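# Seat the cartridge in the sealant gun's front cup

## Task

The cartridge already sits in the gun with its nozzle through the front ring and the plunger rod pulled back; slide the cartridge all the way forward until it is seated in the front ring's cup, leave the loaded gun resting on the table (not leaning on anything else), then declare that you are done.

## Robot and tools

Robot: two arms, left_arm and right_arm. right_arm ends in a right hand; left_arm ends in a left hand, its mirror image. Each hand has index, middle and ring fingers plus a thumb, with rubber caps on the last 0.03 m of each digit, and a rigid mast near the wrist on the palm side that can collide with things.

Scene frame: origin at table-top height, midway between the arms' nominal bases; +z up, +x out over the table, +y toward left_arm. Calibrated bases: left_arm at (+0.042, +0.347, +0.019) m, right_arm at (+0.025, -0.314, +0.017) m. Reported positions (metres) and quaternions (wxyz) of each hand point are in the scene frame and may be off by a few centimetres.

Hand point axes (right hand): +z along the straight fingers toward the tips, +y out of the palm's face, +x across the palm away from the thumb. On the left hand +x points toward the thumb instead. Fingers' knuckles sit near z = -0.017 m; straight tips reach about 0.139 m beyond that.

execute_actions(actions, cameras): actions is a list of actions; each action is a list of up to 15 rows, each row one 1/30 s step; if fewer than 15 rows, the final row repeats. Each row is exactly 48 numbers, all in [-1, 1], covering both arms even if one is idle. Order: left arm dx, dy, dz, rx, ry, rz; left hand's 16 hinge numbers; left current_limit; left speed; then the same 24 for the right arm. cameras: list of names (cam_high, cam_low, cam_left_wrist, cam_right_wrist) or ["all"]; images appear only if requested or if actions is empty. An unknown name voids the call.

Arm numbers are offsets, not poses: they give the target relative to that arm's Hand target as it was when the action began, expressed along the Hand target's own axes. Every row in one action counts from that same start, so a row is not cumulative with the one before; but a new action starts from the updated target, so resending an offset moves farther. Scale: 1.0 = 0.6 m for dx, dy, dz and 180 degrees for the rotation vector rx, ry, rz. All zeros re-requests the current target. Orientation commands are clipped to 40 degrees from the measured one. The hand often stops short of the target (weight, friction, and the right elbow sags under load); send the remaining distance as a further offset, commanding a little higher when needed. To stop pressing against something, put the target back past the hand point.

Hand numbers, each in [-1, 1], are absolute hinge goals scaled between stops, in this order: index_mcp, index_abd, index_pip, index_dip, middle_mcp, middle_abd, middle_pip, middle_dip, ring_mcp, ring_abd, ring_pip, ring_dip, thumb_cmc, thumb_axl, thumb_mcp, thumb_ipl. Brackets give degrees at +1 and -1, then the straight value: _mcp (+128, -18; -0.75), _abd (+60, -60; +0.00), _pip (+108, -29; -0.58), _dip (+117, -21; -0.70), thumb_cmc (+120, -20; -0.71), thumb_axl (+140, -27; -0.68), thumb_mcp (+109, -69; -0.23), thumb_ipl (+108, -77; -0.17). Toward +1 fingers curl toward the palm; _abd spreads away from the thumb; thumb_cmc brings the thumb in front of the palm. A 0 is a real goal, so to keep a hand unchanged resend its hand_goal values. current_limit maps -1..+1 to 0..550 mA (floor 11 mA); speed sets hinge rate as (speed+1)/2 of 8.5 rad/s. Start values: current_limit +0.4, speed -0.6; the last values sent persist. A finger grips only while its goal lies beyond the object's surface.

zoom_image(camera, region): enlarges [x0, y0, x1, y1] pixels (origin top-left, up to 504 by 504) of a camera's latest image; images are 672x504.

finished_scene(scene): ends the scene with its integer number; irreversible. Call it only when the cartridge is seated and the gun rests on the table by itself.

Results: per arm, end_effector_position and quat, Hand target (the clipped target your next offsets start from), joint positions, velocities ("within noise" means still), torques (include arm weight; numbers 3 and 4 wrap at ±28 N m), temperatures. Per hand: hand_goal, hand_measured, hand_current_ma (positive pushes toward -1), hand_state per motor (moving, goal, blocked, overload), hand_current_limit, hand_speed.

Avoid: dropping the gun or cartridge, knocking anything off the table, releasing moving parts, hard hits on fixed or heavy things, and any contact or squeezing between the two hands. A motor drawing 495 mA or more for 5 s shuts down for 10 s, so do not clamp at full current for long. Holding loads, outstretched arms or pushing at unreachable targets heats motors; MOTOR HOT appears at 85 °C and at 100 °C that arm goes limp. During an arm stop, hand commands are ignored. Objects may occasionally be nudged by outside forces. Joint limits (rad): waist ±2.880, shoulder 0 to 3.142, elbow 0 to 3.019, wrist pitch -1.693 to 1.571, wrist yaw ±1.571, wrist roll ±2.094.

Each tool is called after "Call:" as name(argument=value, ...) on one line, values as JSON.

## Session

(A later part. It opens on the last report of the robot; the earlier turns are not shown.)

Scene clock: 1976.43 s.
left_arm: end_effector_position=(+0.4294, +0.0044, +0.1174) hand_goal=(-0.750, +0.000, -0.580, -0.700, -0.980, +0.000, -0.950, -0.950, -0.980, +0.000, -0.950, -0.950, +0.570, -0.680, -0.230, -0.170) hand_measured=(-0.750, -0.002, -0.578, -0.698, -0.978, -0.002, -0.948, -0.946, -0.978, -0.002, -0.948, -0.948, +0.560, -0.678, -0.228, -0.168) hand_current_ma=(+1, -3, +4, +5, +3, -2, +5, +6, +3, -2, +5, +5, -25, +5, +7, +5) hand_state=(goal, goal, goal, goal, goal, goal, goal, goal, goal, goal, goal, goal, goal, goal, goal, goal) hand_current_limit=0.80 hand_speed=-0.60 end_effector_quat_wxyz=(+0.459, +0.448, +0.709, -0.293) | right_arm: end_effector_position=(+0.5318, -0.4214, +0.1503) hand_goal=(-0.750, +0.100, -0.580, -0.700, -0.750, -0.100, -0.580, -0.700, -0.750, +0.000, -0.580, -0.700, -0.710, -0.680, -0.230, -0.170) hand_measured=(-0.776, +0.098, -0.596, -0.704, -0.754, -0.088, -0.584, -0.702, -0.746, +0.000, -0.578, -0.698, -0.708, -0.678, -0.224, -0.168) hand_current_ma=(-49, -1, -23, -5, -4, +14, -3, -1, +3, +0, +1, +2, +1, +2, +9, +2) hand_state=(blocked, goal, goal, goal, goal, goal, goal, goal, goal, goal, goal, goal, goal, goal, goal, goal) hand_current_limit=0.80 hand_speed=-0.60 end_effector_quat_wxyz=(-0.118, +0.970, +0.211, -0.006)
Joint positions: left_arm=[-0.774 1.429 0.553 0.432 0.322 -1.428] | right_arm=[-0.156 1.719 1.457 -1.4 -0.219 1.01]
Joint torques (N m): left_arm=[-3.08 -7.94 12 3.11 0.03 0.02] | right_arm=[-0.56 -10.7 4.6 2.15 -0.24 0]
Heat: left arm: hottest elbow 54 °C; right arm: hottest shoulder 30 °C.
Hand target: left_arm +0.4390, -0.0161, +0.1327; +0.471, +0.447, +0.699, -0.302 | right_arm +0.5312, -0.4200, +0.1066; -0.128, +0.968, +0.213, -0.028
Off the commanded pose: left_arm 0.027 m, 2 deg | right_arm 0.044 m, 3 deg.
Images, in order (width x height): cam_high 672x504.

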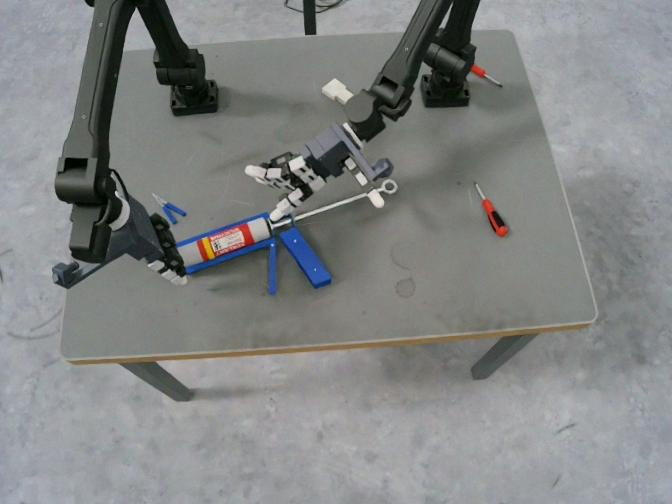

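Call:
execute_actions(actions=[[[-0.0016,-0.002,0.0173,0,0,0,-0.75,0,-0.58,-0.7,-0.98,0,-0.95,-0.95,-0.98,0,-0.95,-0.95,0.57,-0.68,-0.23,-0.17,0.8,-0.6,0,0,0,0,0,0,-0.75,0.1,-0.58,-0.7,-0.75,-0.1,-0.58,-0.7,-0.75,0,-0.58,-0.7,-0.71,-0.68,-0.23,-0.17,0.8,-0.6]]], cameras=["cam_high"])

Call:
zoom_image(camera="cam_high", region=[235, 190, 305, 260])

Scene clock: 1985.27 s.
left_arm: end_effector_position=(+0.4313, -0.0031, +0.1118) hand_goal=(-0.750, +0.000, -0.580, -0.700, -0.980, +0.000, -0.950, -0.950, -0.980, +0.000, -0.950, -0.950, +0.570, -0.680, -0.230, -0.170) hand_measured=(-0.748, +0.000, -0.578, -0.698, -0.978, -0.002, -0.948, -0.946, -0.978, -0.002, -0.948, -0.948, +0.560, -0.678, -0.228, -0.168) hand_current_ma=(+4, +0, +4, +5, +3, -2, +5, +6, +3, -2, +5, +5, -25, +5, +7, +5) hand_state=(goal, goal, goal, goal, goal, goal, goal, goal, goal, goal, goal, goal, goal, goal, goal, goal) hand_current_limit=0.80 hand_speed=-0.60 end_effector_quat_wxyz=(+0.454, +0.448, +0.712, -0.292) | right_arm: end_effector_position=(+0.5318, -0.4214, +0.1503) hand_goal=(-0.750, +0.100, -0.580, -0.700, -0.750, -0.100, -0.580, -0.700, -0.750, +0.000, -0.580, -0.700, -0.710, -0.680, -0.230, -0.170) hand_measured=(-0.776, +0.098, -0.596, -0.704, -0.754, -0.088, -0.584, -0.702, -0.746, +0.000, -0.578, -0.698, -0.708, -0.678, -0.224, -0.168) hand_current_ma=(-49, -1, -23, -5, -4, +14, -3, -1, +3, +0, +1, +2, +1, +2, +9, +2) hand_state=(blocked, goal, goal, goal, goal, goal, goal, goal, goal, goal, goal, goal, goal, goal, goal, goal) hand_current_limit=0.80 hand_speed=-0.60 end_effector_quat_wxyz=(-0.118, +0.970, +0.211, -0.006)
Joint positions: left_arm=[-0.786 1.457 0.572 0.432 0.311 -1.432] | right_arm=[-0.156 1.719 1.457 -1.4 -0.219 1.01]
Joint torques (N m): left_arm=[-2.96 -8.53 12 3.56 0.06 0.02] | right_arm=[-0.38 -10.52 4.45 1.99 -0.23 -0.03]
Heat: left arm: hottest elbow 54 °C; right arm: hottest shoulder 30 °C.
Hand target: left_arm +0.4420, -0.0257, +0.1295; +0.471, +0.447, +0.699, -0.302 | right_arm +0.5312, -0.4200, +0.1066; -0.128, +0.968, +0.213, -0.028
Off the commanded pose: left_arm 0.031 m, 3 deg | right_arm 0.044 m, 3 deg.
Images, in order (width x height): cam_high 672x504.

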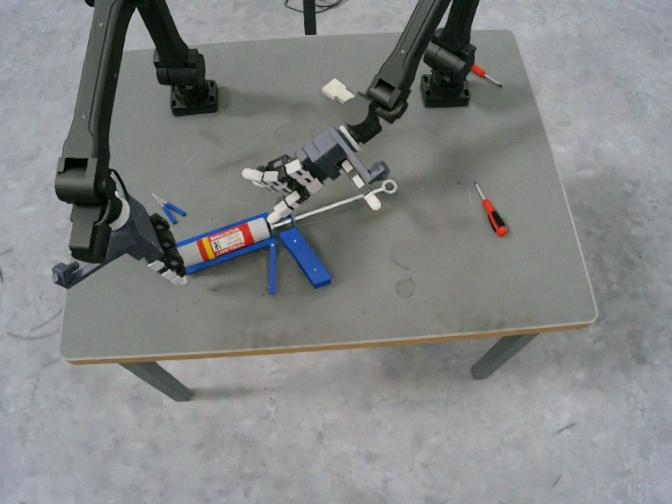

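Scaled by 7.200 from the camera's 672x504 image, which has a finer 960x720 frame.

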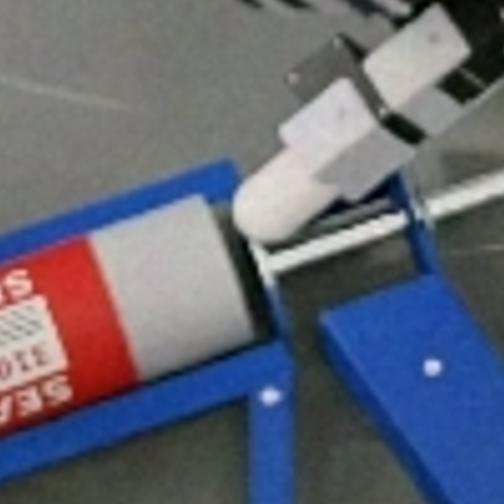

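Call:
execute_actions(actions=[[[-0.0047,-0.002,0.0161,0,0,0,-0.75,0,-0.58,-0.7,-0.98,0,-0.95,-0.95,-0.98,0,-0.95,-0.95,0.57,-0.68,-0.23,-0.17,0.8,-0.6,0,0,0,0,0,0,-0.75,0.1,-0.58,-0.7,-0.75,-0.1,-0.58,-0.7,-0.75,0,-0.58,-0.7,-0.71,-0.68,-0.23,-0.17,0.8,-0.6]]], cameras=["cam_high","cam_left_wrist"])

Call:
zoom_image(camera="cam_high", region=[235, 190, 305, 260])

Call:
zoom_image(camera="cam_left_wrist", region=[280, 90, 380, 190])

Scene clock: 1995.63 s.
left_arm: end_effector_position=(+0.4319, -0.0029, +0.1115) hand_goal=(-0.750, +0.000, -0.580, -0.700, -0.980, +0.000, -0.950, -0.950, -0.980, +0.000, -0.950, -0.950, +0.570, -0.680, -0.230, -0.170) hand_measured=(-0.754, +0.002, -0.582, -0.700, -0.978, -0.002, -0.948, -0.946, -0.978, -0.002, -0.948, -0.948, +0.560, -0.678, -0.228, -0.168) hand_current_ma=(-6, +3, -3, +0, +3, -2, +5, +6, +3, -2, +5, +5, -25, +5, +7, +5) hand_state=(goal, goal, goal, goal, goal, goal, goal, goal, goal, goal, goal, goal, goal, goal, goal, goal) hand_current_limit=0.80 hand_speed=-0.60 end_effector_quat_wxyz=(+0.455, +0.445, +0.715, -0.290) | right_arm: end_effector_position=(+0.5318, -0.4214, +0.1503) hand_goal=(-0.750, +0.100, -0.580, -0.700, -0.750, -0.100, -0.580, -0.700, -0.750, +0.000, -0.580, -0.700, -0.710, -0.680, -0.230, -0.170) hand_measured=(-0.776, +0.098, -0.596, -0.704, -0.754, -0.088, -0.584, -0.702, -0.746, +0.000, -0.578, -0.698, -0.708, -0.678, -0.224, -0.168) hand_current_ma=(-49, -1, -23, -5, -4, +14, -3, -1, +3, +0, +1, +2, +1, +2, +9, +2) hand_state=(blocked, goal, goal, goal, goal, goal, goal, goal, goal, goal, goal, goal, goal, goal, goal, goal) hand_current_limit=0.80 hand_speed=-0.60 end_effector_quat_wxyz=(-0.118, +0.970, +0.211, -0.006)
Joint positions: left_arm=[-0.788 1.459 0.574 0.432 0.3 -1.438] | right_arm=[-0.156 1.719 1.457 -1.4 -0.219 1.01]
Joint torques (N m): left_arm=[-3.9 -6.77 13.59 3.69 0.04 0.02] | right_arm=[-0.97 -11.11 4.63 1.99 -0.23 0.03]
Motor temperatures (°C): left_arm=[21 28 56 21 25 25] | right_arm=[22 30 29 25 22 21]
Heat: left arm: hottest elbow 56 °C; right arm: hottest shoulder 30 °C.
Hand target: left_arm +0.4451, -0.0353, +0.1285; +0.471, +0.447, +0.699, -0.302 | right_arm +0.5312, -0.4200, +0.1066; -0.128, +0.968, +0.213, -0.028
Off the commanded pose: left_arm 0.039 m, 3 deg | right_arm 0.044 m, 3 deg.
Images, in order (width x height): cam_high 672x504, cam_left_wrist 672x504.

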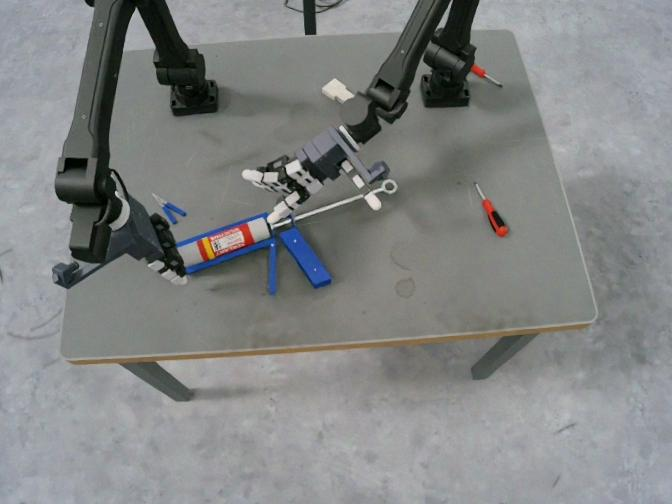

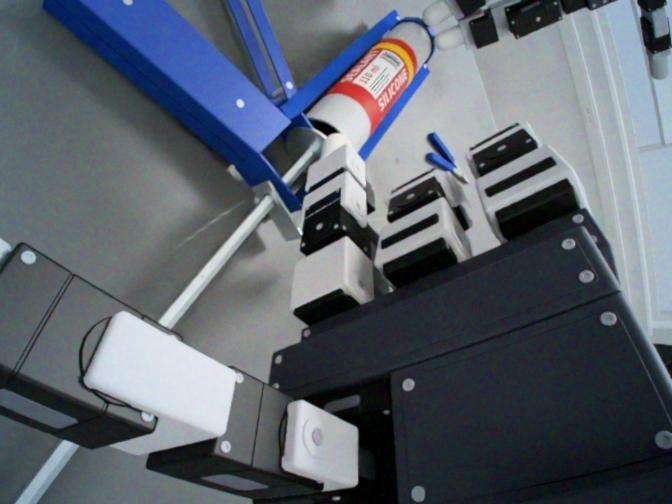

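Scaled by 7.200 from the camera's 672x504 image, which has a finer 960x720 frame.

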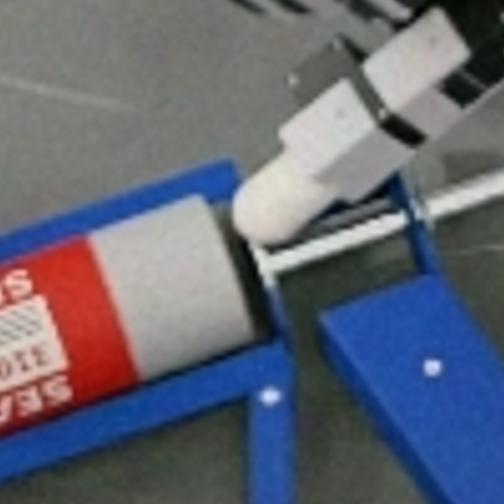

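Scaled by 5.040 from the camera's 672x504 image, which has a finer 960x720 frame.

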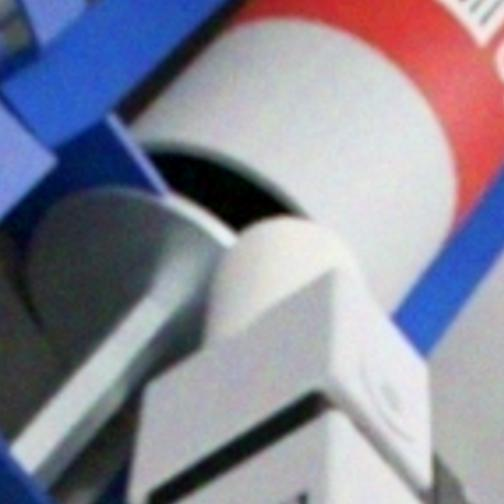

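Call:
execute_actions(actions=[[[-0.0105,-0.002,0.0138,0,0,0,-0.75,0,-0.58,-0.7,-0.98,0,-0.95,-0.95,-0.98,0,-0.95,-0.95,0.57,-0.68,-0.23,-0.17,0.8,-0.6,0,0,0,0,0,0,-0.75,0.1,-0.58,-0.7,-0.75,-0.1,-0.58,-0.7,-0.75,0,-0.58,-0.7,-0.71,-0.68,-0.23,-0.17,0.8,-0.6]]], cameras=["cam_high","cam_left_wrist"])

Call:
zoom_image(camera="cam_high", region=[235, 190, 305, 260])

Call:
zoom_image(camera="cam_left_wrist", region=[280, 90, 380, 190])

Scene clock: 2007.13 s.
left_arm: end_effector_position=(+0.4327, -0.0030, +0.1121) hand_goal=(-0.750, +0.000, -0.580, -0.700, -0.980, +0.000, -0.950, -0.950, -0.980, +0.000, -0.950, -0.950, +0.570, -0.680, -0.230, -0.170) hand_measured=(-0.758, +0.000, -0.588, -0.702, -0.978, -0.002, -0.948, -0.946, -0.978, -0.002, -0.948, -0.948, +0.560, -0.678, -0.228, -0.168) hand_current_ma=(-21, -1, -15, -5, +3, -2, +5, +6, +3, -2, +5, +5, -25, +5, +7, +5) hand_state=(goal, goal, goal, goal, goal, goal, goal, goal, goal, goal, goal, goal, goal, goal, goal, goal) hand_current_limit=0.80 hand_speed=-0.60 end_effector_quat_wxyz=(+0.456, +0.441, +0.717, -0.287) | right_arm: end_effector_position=(+0.5318, -0.4214, +0.1503) hand_goal=(-0.750, +0.100, -0.580, -0.700, -0.750, -0.100, -0.580, -0.700, -0.750, +0.000, -0.580, -0.700, -0.710, -0.680, -0.230, -0.170) hand_measured=(-0.776, +0.098, -0.596, -0.704, -0.754, -0.088, -0.584, -0.702, -0.746, +0.000, -0.578, -0.698, -0.708, -0.678, -0.224, -0.168) hand_current_ma=(-49, -1, -23, -5, -4, +14, -3, -1, +3, +0, +1, +2, +1, +2, +9, +2) hand_state=(blocked, goal, goal, goal, goal, goal, goal, goal, goal, goal, goal, goal, goal, goal, goal, goal) hand_current_limit=0.80 hand_speed=-0.60 end_effector_quat_wxyz=(-0.118, +0.970, +0.211, -0.006)
Joint positions: left_arm=[-0.792 1.46 0.576 0.432 0.288 -1.444] | right_arm=[-0.156 1.719 1.457 -1.4 -0.219 1.01]
Joint torques (N m): left_arm=[-4.25 -6.12 15.28 3.1 0.08 0.03] | right_arm=[-0.38 -11.11 4.51 2.17 -0.21 0.01]
Motor temperatures (°C): left_arm=[21 28 58 21 25 25] | right_arm=[22 30 29 25 22 21]
Heat: left arm: hottest elbow 58 °C; right arm: hottest shoulder 30 °C.
Hand target: left_arm +0.4482, -0.0449, +0.1312; +0.471, +0.447, +0.699, -0.302 | right_arm +0.5312, -0.4200, +0.1066; -0.128, +0.968, +0.213, -0.028
Off the commanded pose: left_arm 0.049 m, 3 deg | right_arm 0.044 m, 3 deg.
Images, in order (width x height): cam_high 672x504, cam_left_wrist 672x504.

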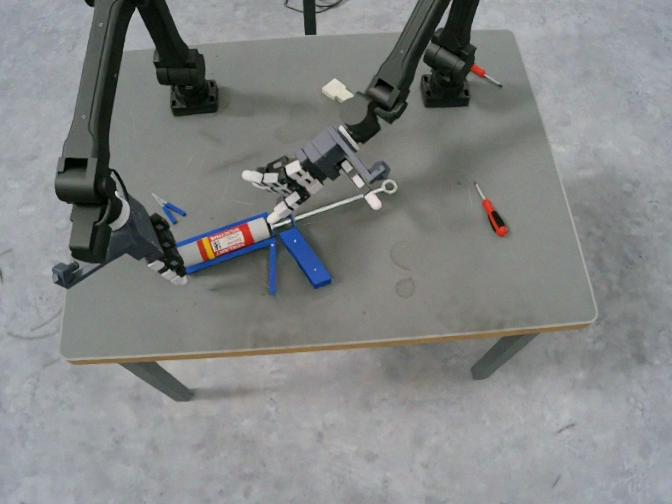

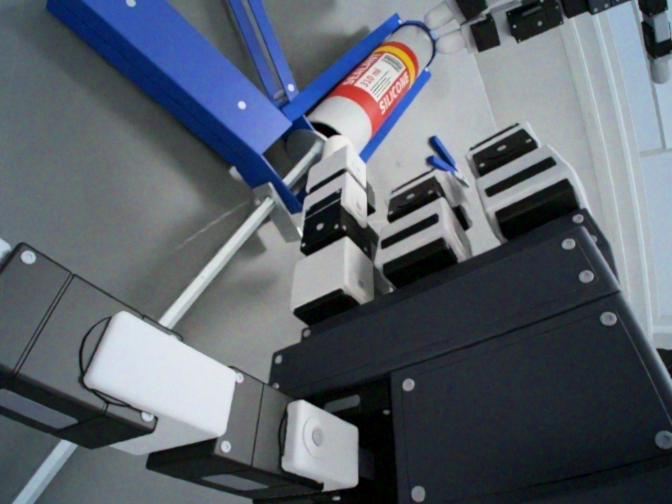

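Scaled by 7.200 from the camera's 672x504 image, which has a finer 960x720 frame.

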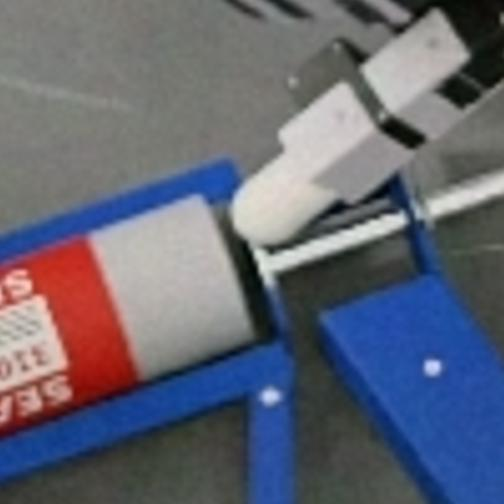

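Scaled by 5.040 from the camera's 672x504 image, which has a finer 960x720 frame.

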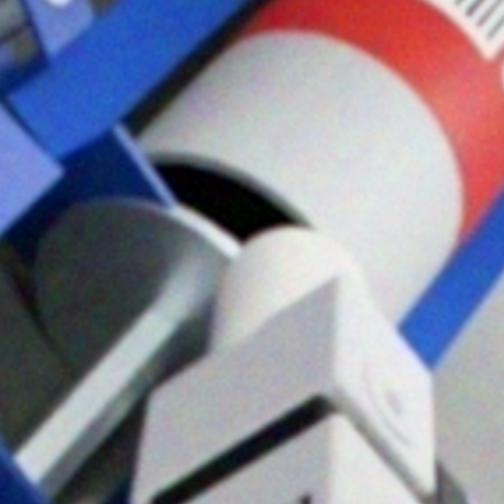

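Call:
execute_actions(actions=[[[-0.014,-0.004,0.0213,0,0,0,-0.75,0,-0.58,-0.7,-0.98,0,-0.95,-0.95,-0.98,0,-0.95,-0.95,0.57,-0.68,-0.23,-0.17,0.8,-0.6,0,0,0,0,0,0,-0.75,0.1,-0.58,-0.7,-0.75,-0.1,-0.58,-0.7,-0.75,0,-0.58,-0.7,-0.71,-0.68,-0.23,-0.17,0.8,-0.6]]], cameras=["cam_high","cam_left_wrist"])

Call:
zoom_image(camera="cam_high", region=[235, 190, 305, 260])

Call:
zoom_image(camera="cam_left_wrist", region=[280, 90, 380, 190])

Scene clock: 2021.60 s.
left_arm: end_effector_position=(+0.4437, -0.0430, +0.1229) hand_goal=(-0.750, +0.000, -0.580, -0.700, -0.980, +0.000, -0.950, -0.950, -0.980, +0.000, -0.950, -0.950, +0.570, -0.680, -0.230, -0.170) hand_measured=(-0.750, -0.002, -0.582, -0.702, -0.978, -0.002, -0.948, -0.946, -0.978, -0.002, -0.948, -0.948, +0.560, -0.678, -0.228, -0.168) hand_current_ma=(+0, -2, -3, -3, +3, -2, +5, +6, +3, -2, +5, +5, -25, +5, +7, +5) hand_state=(goal, goal, goal, goal, goal, goal, goal, goal, goal, goal, goal, goal, goal, goal, goal, goal) hand_current_limit=0.80 hand_speed=-0.60 end_effector_quat_wxyz=(+0.463, +0.450, +0.704, -0.295) | right_arm: end_effector_position=(+0.5318, -0.4214, +0.1503) hand_goal=(-0.750, +0.100, -0.580, -0.700, -0.750, -0.100, -0.580, -0.700, -0.750, +0.000, -0.580, -0.700, -0.710, -0.680, -0.230, -0.170) hand_measured=(-0.776, +0.098, -0.596, -0.704, -0.754, -0.088, -0.584, -0.702, -0.746, +0.000, -0.578, -0.698, -0.708, -0.678, -0.224, -0.168) hand_current_ma=(-49, -1, -23, -5, -4, +14, -3, -1, +3, +0, +1, +2, +1, +2, +9, +2) hand_state=(blocked, goal, goal, goal, goal, goal, goal, goal, goal, goal, goal, goal, goal, goal, goal, goal) hand_current_limit=0.80 hand_speed=-0.60 end_effector_quat_wxyz=(-0.118, +0.970, +0.211, -0.006)
Joint positions: left_arm=[-0.832 1.524 0.668 0.432 0.274 -1.449] | right_arm=[-0.156 1.719 1.457 -1.4 -0.219 1.01]
Joint torques (N m): left_arm=[-2.43 -9.88 11.92 2.59 0.01 0.01] | right_arm=[-0.44 -11.4 4.36 1.85 -0.24 0.07]
Motor temperatures (°C): left_arm=[21 28 59 21 25 25] | right_arm=[22 30 29 25 22 21]
Heat: left arm: hottest elbow 59 °C; right arm: hottest shoulder 30 °C.
Hand target: left_arm +0.4524, -0.0594, +0.1342; +0.471, +0.447, +0.699, -0.302 | right_arm +0.5312, -0.4200, +0.1066; -0.128, +0.968, +0.213, -0.028
Off the commanded pose: left_arm 0.022 m, 1 deg | right_arm 0.044 m, 3 deg.
Images, in order (width x height): cam_high 672x504, cam_left_wrist 672x504.

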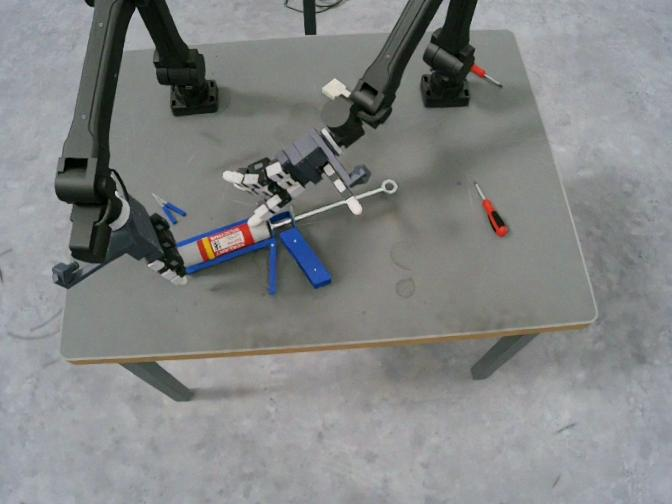

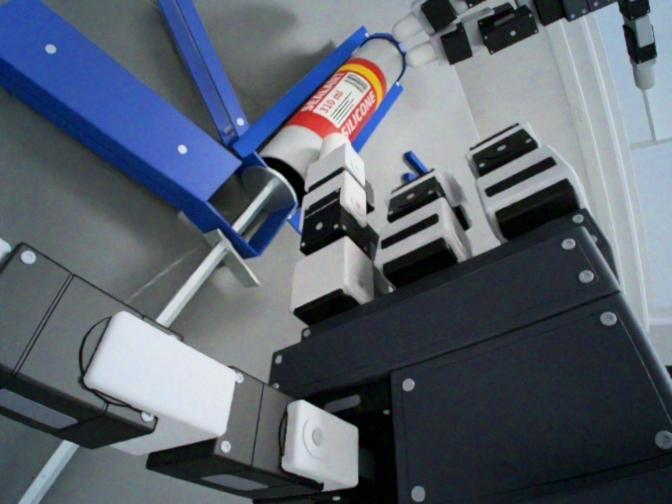

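Scaled by 7.200 from the camera's 672x504 image, which has a finer 960x720 frame.

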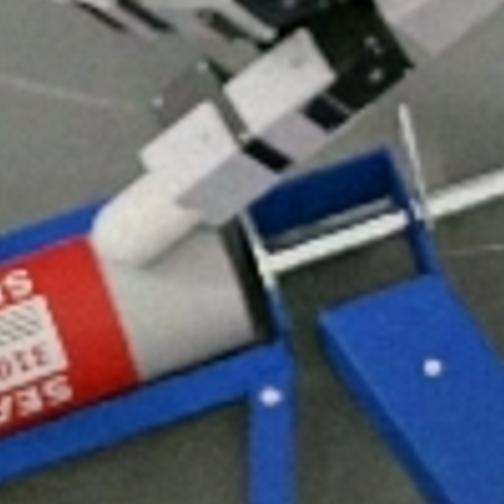

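Scaled by 5.040 from the camera's 672x504 image, which has a finer 960x720 frame.

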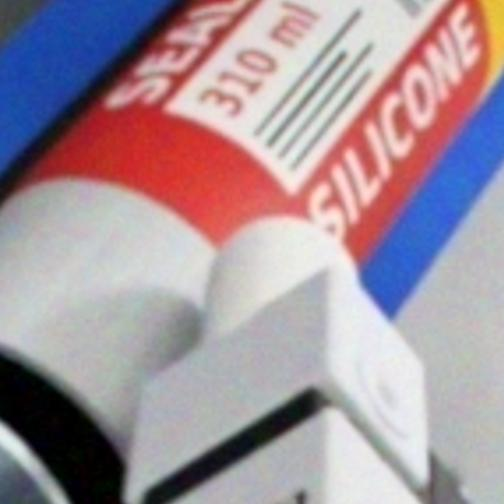

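Call:
execute_actions(actions=[[[-0.065,0,-0.0263,0,0,0,-0.75,0,-0.58,-0.7,-0.98,0,-0.95,-0.95,-0.98,0,-0.95,-0.95,0.57,-0.68,-0.23,-0.17,0.8,-0.6,0,0,0,0,0,0,-0.75,0.1,-0.58,-0.7,-0.75,-0.1,-0.58,-0.7,-0.75,0,-0.58,-0.7,-0.71,-0.68,-0.23,-0.17,0.8,-0.6]]], cameras=["cam_right_wrist","cam_low","cam_left_wrist"])

Call:
zoom_image(camera="cam_right_wrist", region=[235, 15, 345, 125])

Call:
zoom_image(camera="cam_low", region=[230, 270, 330, 330])

Call:
zoom_image(camera="cam_left_wrist", region=[340, 20, 410, 90])

Scene clock: 2053.67 s.
left_arm: end_effector_position=(+0.4442, -0.0436, +0.1486) hand_goal=(-0.750, +0.000, -0.580, -0.700, -0.980, +0.000, -0.950, -0.950, -0.980, +0.000, -0.950, -0.950, +0.570, -0.680, -0.230, -0.170) hand_measured=(-0.750, -0.002, -0.582, -0.702, -0.978, -0.002, -0.948, -0.946, -0.978, -0.002, -0.948, -0.948, +0.560, -0.678, -0.228, -0.168) hand_current_ma=(+0, -2, -3, -3, +3, -2, +5, +6, +3, -2, +5, +5, -25, +5, +7, +5) hand_state=(goal, goal, goal, goal, goal, goal, goal, goal, goal, goal, goal, goal, goal, goal, goal, goal) hand_current_limit=0.80 hand_speed=-0.60 end_effector_quat_wxyz=(+0.454, +0.451, +0.710, -0.293) | right_arm: end_effector_position=(+0.5318, -0.4214, +0.1503) hand_goal=(-0.750, +0.100, -0.580, -0.700, -0.750, -0.100, -0.580, -0.700, -0.750, +0.000, -0.580, -0.700, -0.710, -0.680, -0.230, -0.170) hand_measured=(-0.776, +0.098, -0.596, -0.704, -0.754, -0.088, -0.584, -0.702, -0.746, +0.000, -0.578, -0.698, -0.708, -0.678, -0.224, -0.168) hand_current_ma=(-49, -1, -23, -5, -4, +14, -3, -1, +3, +0, +1, +2, +1, +2, +9, +2) hand_state=(blocked, goal, goal, goal, goal, goal, goal, goal, goal, goal, goal, goal, goal, goal, goal, goal) hand_current_limit=0.80 hand_speed=-0.60 end_effector_quat_wxyz=(-0.118, +0.970, +0.211, -0.006)
Joint positions: left_arm=[-0.832 1.456 0.708 0.301 0.274 -1.449] | right_arm=[-0.156 1.719 1.457 -1.4 -0.219 1.01]
Joint torques (N m): left_arm=[-2.37 -12.04 12.81 2.35 0.05 0.02] | right_arm=[-0.03 -10.64 4.45 2.04 -0.24 0.05]
Motor temperatures (°C): left_arm=[21 28 61 21 25 25] | right_arm=[22 30 29 25 22 21]
Heat: left arm: hottest elbow 61 °C; right arm: hottest shoulder 30 °C.
Hand target: left_arm +0.4525, -0.0594, +0.1765; +0.471, +0.447, +0.699, -0.302 | right_arm +0.5312, -0.4200, +0.1066; -0.128, +0.968, +0.213, -0.028
Off the commanded pose: left_arm 0.033 m, 3 deg | right_arm 0.044 m, 3 deg.
Images, in order (width x height): cam_low 672x504, cam_left_wrist 672x504, cam_right_wrist 672x504.

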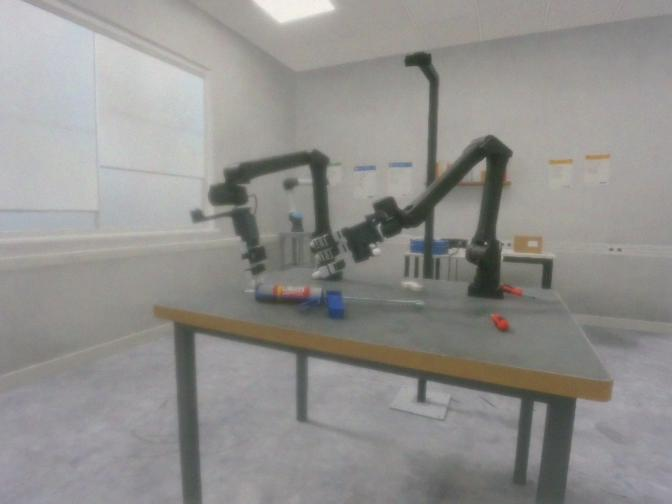

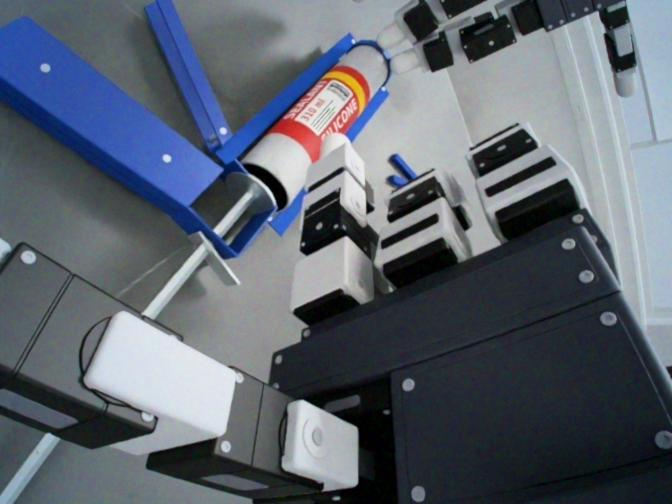

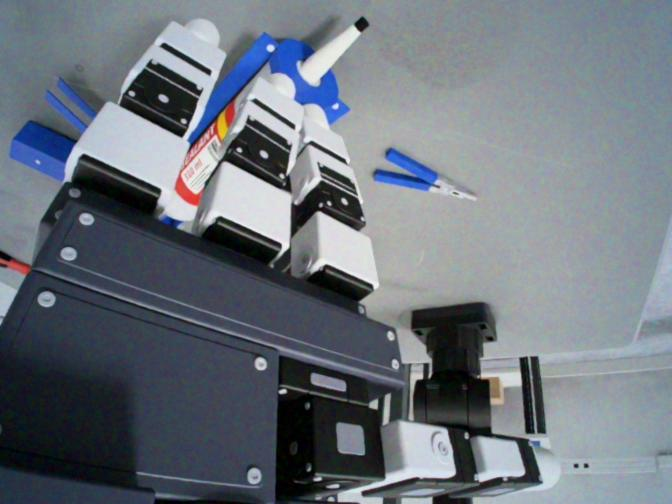

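Scaled by 4.582 from the camera's 672x504 image, which has a finer 960x720 frame.

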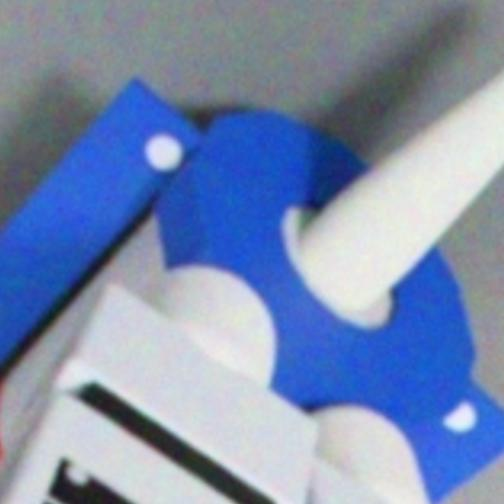

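Scaled by 5.040 from the camera's 672x504 image, which has a finer 960x720 frame.

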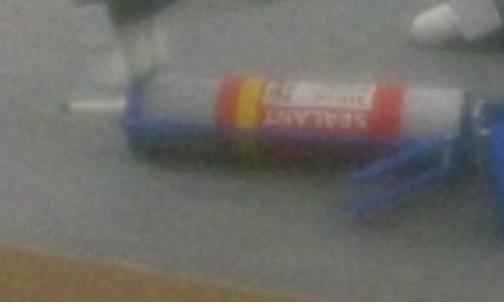

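Scaled by 7.200 from the camera's 672x504 image, which has a finer 960x720 frame.

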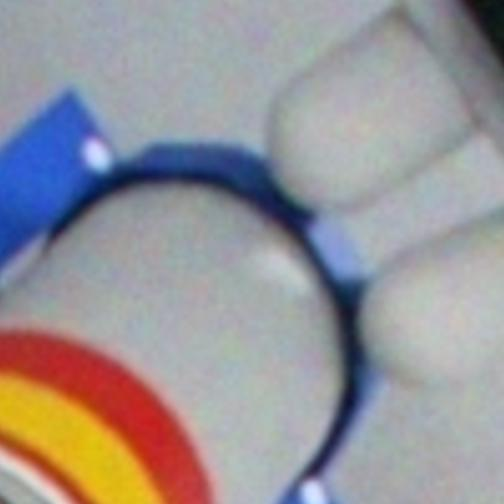

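Call:
zoom_image(camera="cam_right_wrist", region=[265, 30, 345, 110])

Scaled by 6.300 from the camera's 672x504 image, which has a finer 960x720 frame.

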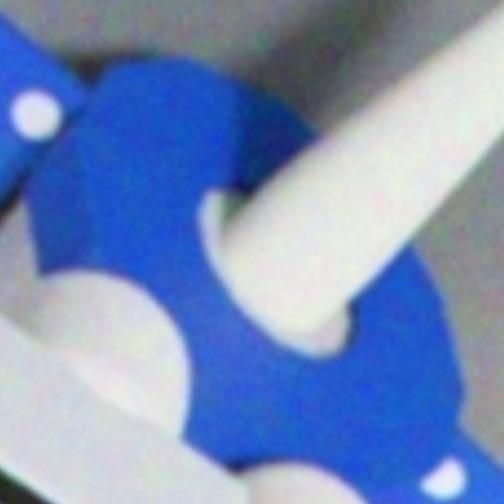

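Call:
execute_actions(actions=[[[-0.0463,0,-0.0188,0,0,0,-0.75,0,-0.58,-0.7,-0.98,0,-0.95,-0.95,-0.98,0,-0.95,-0.95,0.57,-0.68,-0.23,-0.17,0.8,-0.6,0,-0.0142,-0.0531,0,0,0,-0.75,0.1,-0.58,-0.7,-0.75,-0.1,-0.58,-0.7,-0.75,0,-0.58,-0.7,-0.71,-0.68,-0.23,-0.17,0.8,-0.6]],[[-0.0463,0,-0.0188,0,0,0,-0.75,0,-0.58,-0.7,-0.98,0,-0.95,-0.95,-0.98,0,-0.95,-0.95,0.57,-0.68,-0.23,-0.17,0.8,-0.6,0.006,-0.039,-0.145,0,0,0,-0.75,0.1,-0.58,-0.7,-0.75,-0.1,-0.58,-0.7,-0.75,0,-0.58,-0.7,-0.71,-0.68,-0.23,-0.17,0.8,-0.6]],[[0,0,-0.06,0,0,0,-0.75,0,-0.58,-0.7,-0.98,0,-0.95,-0.95,-0.98,0,-0.95,-0.95,0.57,-0.68,-0.23,-0.17,0.8,-0.6,0,0.03,-0.12,0,0,0,-0.75,0.1,-0.58,-0.7,-0.75,-0.1,-0.58,-0.7,-0.75,0,-0.58,-0.7,-0.71,-0.68,-0.23,-0.17,0.8,-0.6]]], cameras=["cam_high","cam_left_wrist","cam_right_wrist"])

Call:
zoom_image(camera="cam_high", region=[145, 225, 215, 295])

Scene clock: 2089.90 s.
left_arm: end_effector_position=(+0.4334, -0.0358, +0.2474) hand_goal=(-0.750, +0.000, -0.580, -0.700, -0.980, +0.000, -0.950, -0.950, -0.980, +0.000, -0.950, -0.950, +0.570, -0.680, -0.230, -0.170) hand_measured=(-0.750, -0.002, -0.582, -0.702, -0.978, -0.002, -0.948, -0.946, -0.978, -0.002, -0.948, -0.948, +0.560, -0.678, -0.228, -0.168) hand_current_ma=(+0, -3, -3, -3, +3, -2, +5, +6, +3, -2, +5, +5, -25, +5, +7, +5) hand_state=(goal, goal, goal, goal, goal, goal, goal, goal, goal, goal, goal, goal, goal, goal, goal, goal) hand_current_limit=0.80 hand_speed=-0.60 end_effector_quat_wxyz=(+0.470, +0.451, +0.695, -0.305) | right_arm: end_effector_position=(+0.5391, -0.4440, +0.2673) hand_goal=(-0.750, +0.100, -0.580, -0.700, -0.750, -0.100, -0.580, -0.700, -0.750, +0.000, -0.580, -0.700, -0.710, -0.680, -0.230, -0.170) hand_measured=(-0.750, +0.098, -0.582, -0.704, -0.742, -0.088, -0.576, -0.700, -0.746, +0.000, -0.578, -0.698, -0.708, -0.678, -0.224, -0.168) hand_current_ma=(+0, -1, -2, -2, +11, +15, +3, +0, +3, +0, +1, +2, +1, +2, +9, +2) hand_state=(goal, goal, goal, goal, goal, goal, goal, goal, goal, goal, goal, goal, goal, goal, goal, goal) hand_current_limit=0.80 hand_speed=-0.60 end_effector_quat_wxyz=(-0.107, +0.973, +0.206, -0.002)
Joint positions: left_arm=[-0.831 1.242 0.786 0.056 0.292 -1.449] | right_arm=[-0.19 1.706 1.748 -1.695 -0.199 0.989]
Joint torques (N m): left_arm=[-0.03 -9.88 10.44 2.32 0.22 0.13] | right_arm=[-2.02 -15.97 13.61 -0.31 -0.01 -0.05]
Motor temperatures (°C): left_arm=[21 30 63 21 25 25] | right_arm=[22 30 29 25 22 21]
Heat: left arm: hottest elbow 63 °C; right arm: hottest shoulder 30 °C.
Hand target: left_arm +0.4385, -0.0290, +0.2499; +0.471, +0.446, +0.699, -0.302 | right_arm +0.5496, -0.4513, +0.2944; -0.128, +0.968, +0.213, -0.028
Off the commanded pose: left_arm 0.009 m, 1 deg | right_arm 0.030 m, 4 deg.
joint sent to its limit (right arm) — joint 4 (wrist pitch), lower limit. The joint targets are off in orientation, not in position.
Images, in order (width x height): cam_high 672x504, cam_left_wrist 672x504, cam_right_wrist 672x504.

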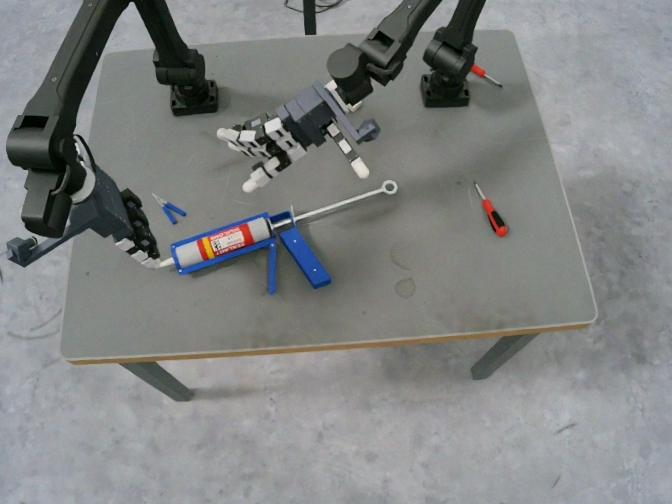

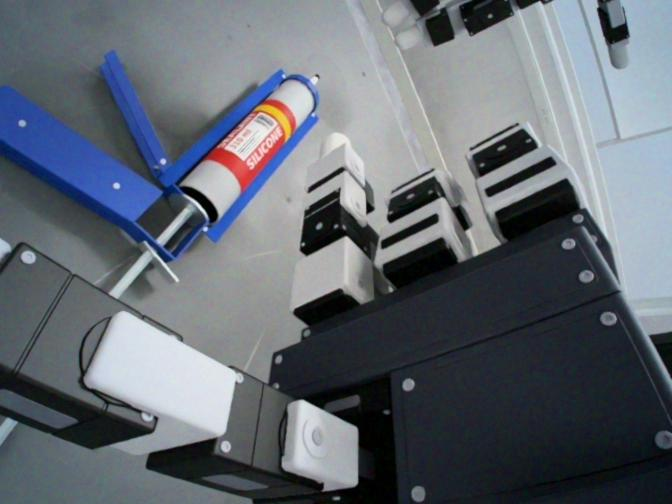

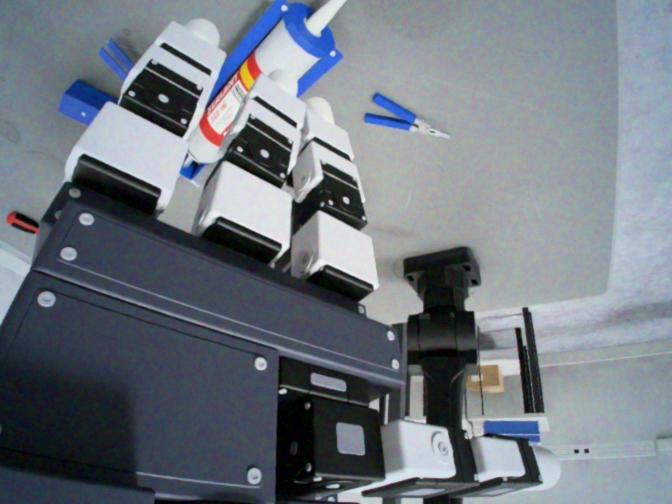

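Scaled by 7.200 from the camera's 672x504 image, which has a finer 960x720 frame.

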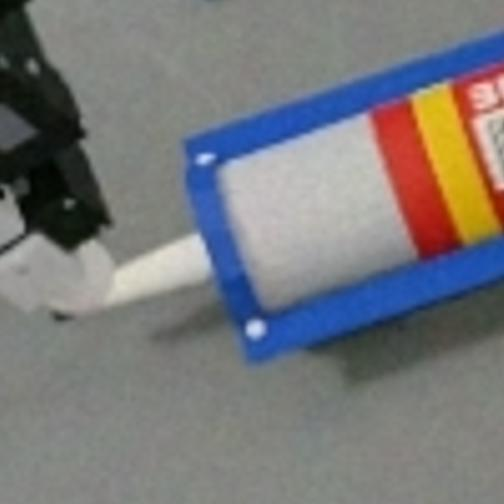

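Call:
zoom_image(camera="cam_high", region=[165, 238, 195, 278])

Call:
zoom_image(camera="cam_left_wrist", region=[260, 55, 340, 135])

Call:
zoom_image(camera="cam_right_wrist", region=[250, 0, 350, 90])

Scaled by 12.600 from the camera's 672x504 image, which has a finer 960x720 frame.

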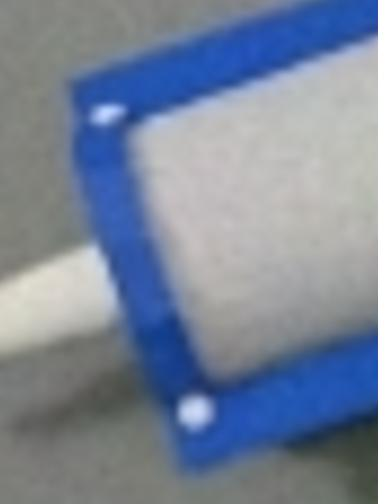

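Scaled by 6.300 from the camera's 672x504 image, which has a finer 960x720 frame.

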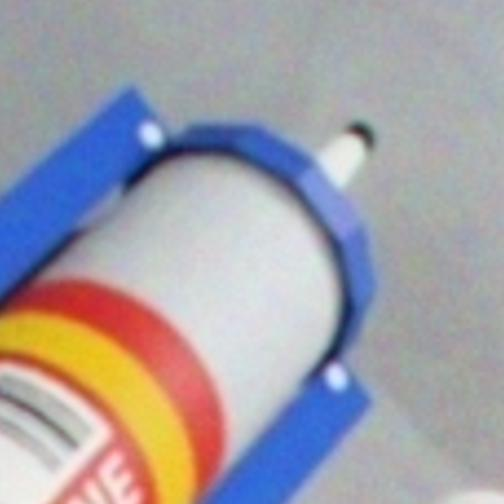

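Scaled by 5.040 from the camera's 672x504 image, which has a finer 960x720 frame.

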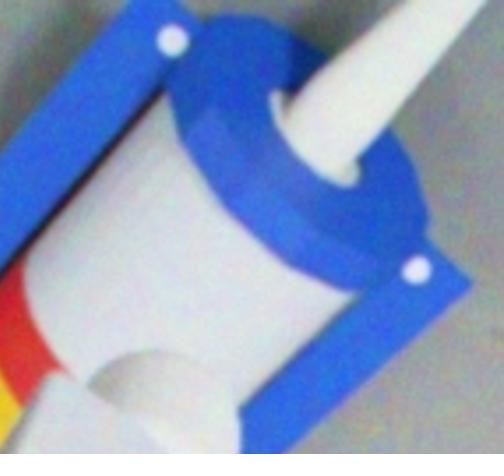

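Call:
finished_scene(scene=3)

The scene is finished: the task was done.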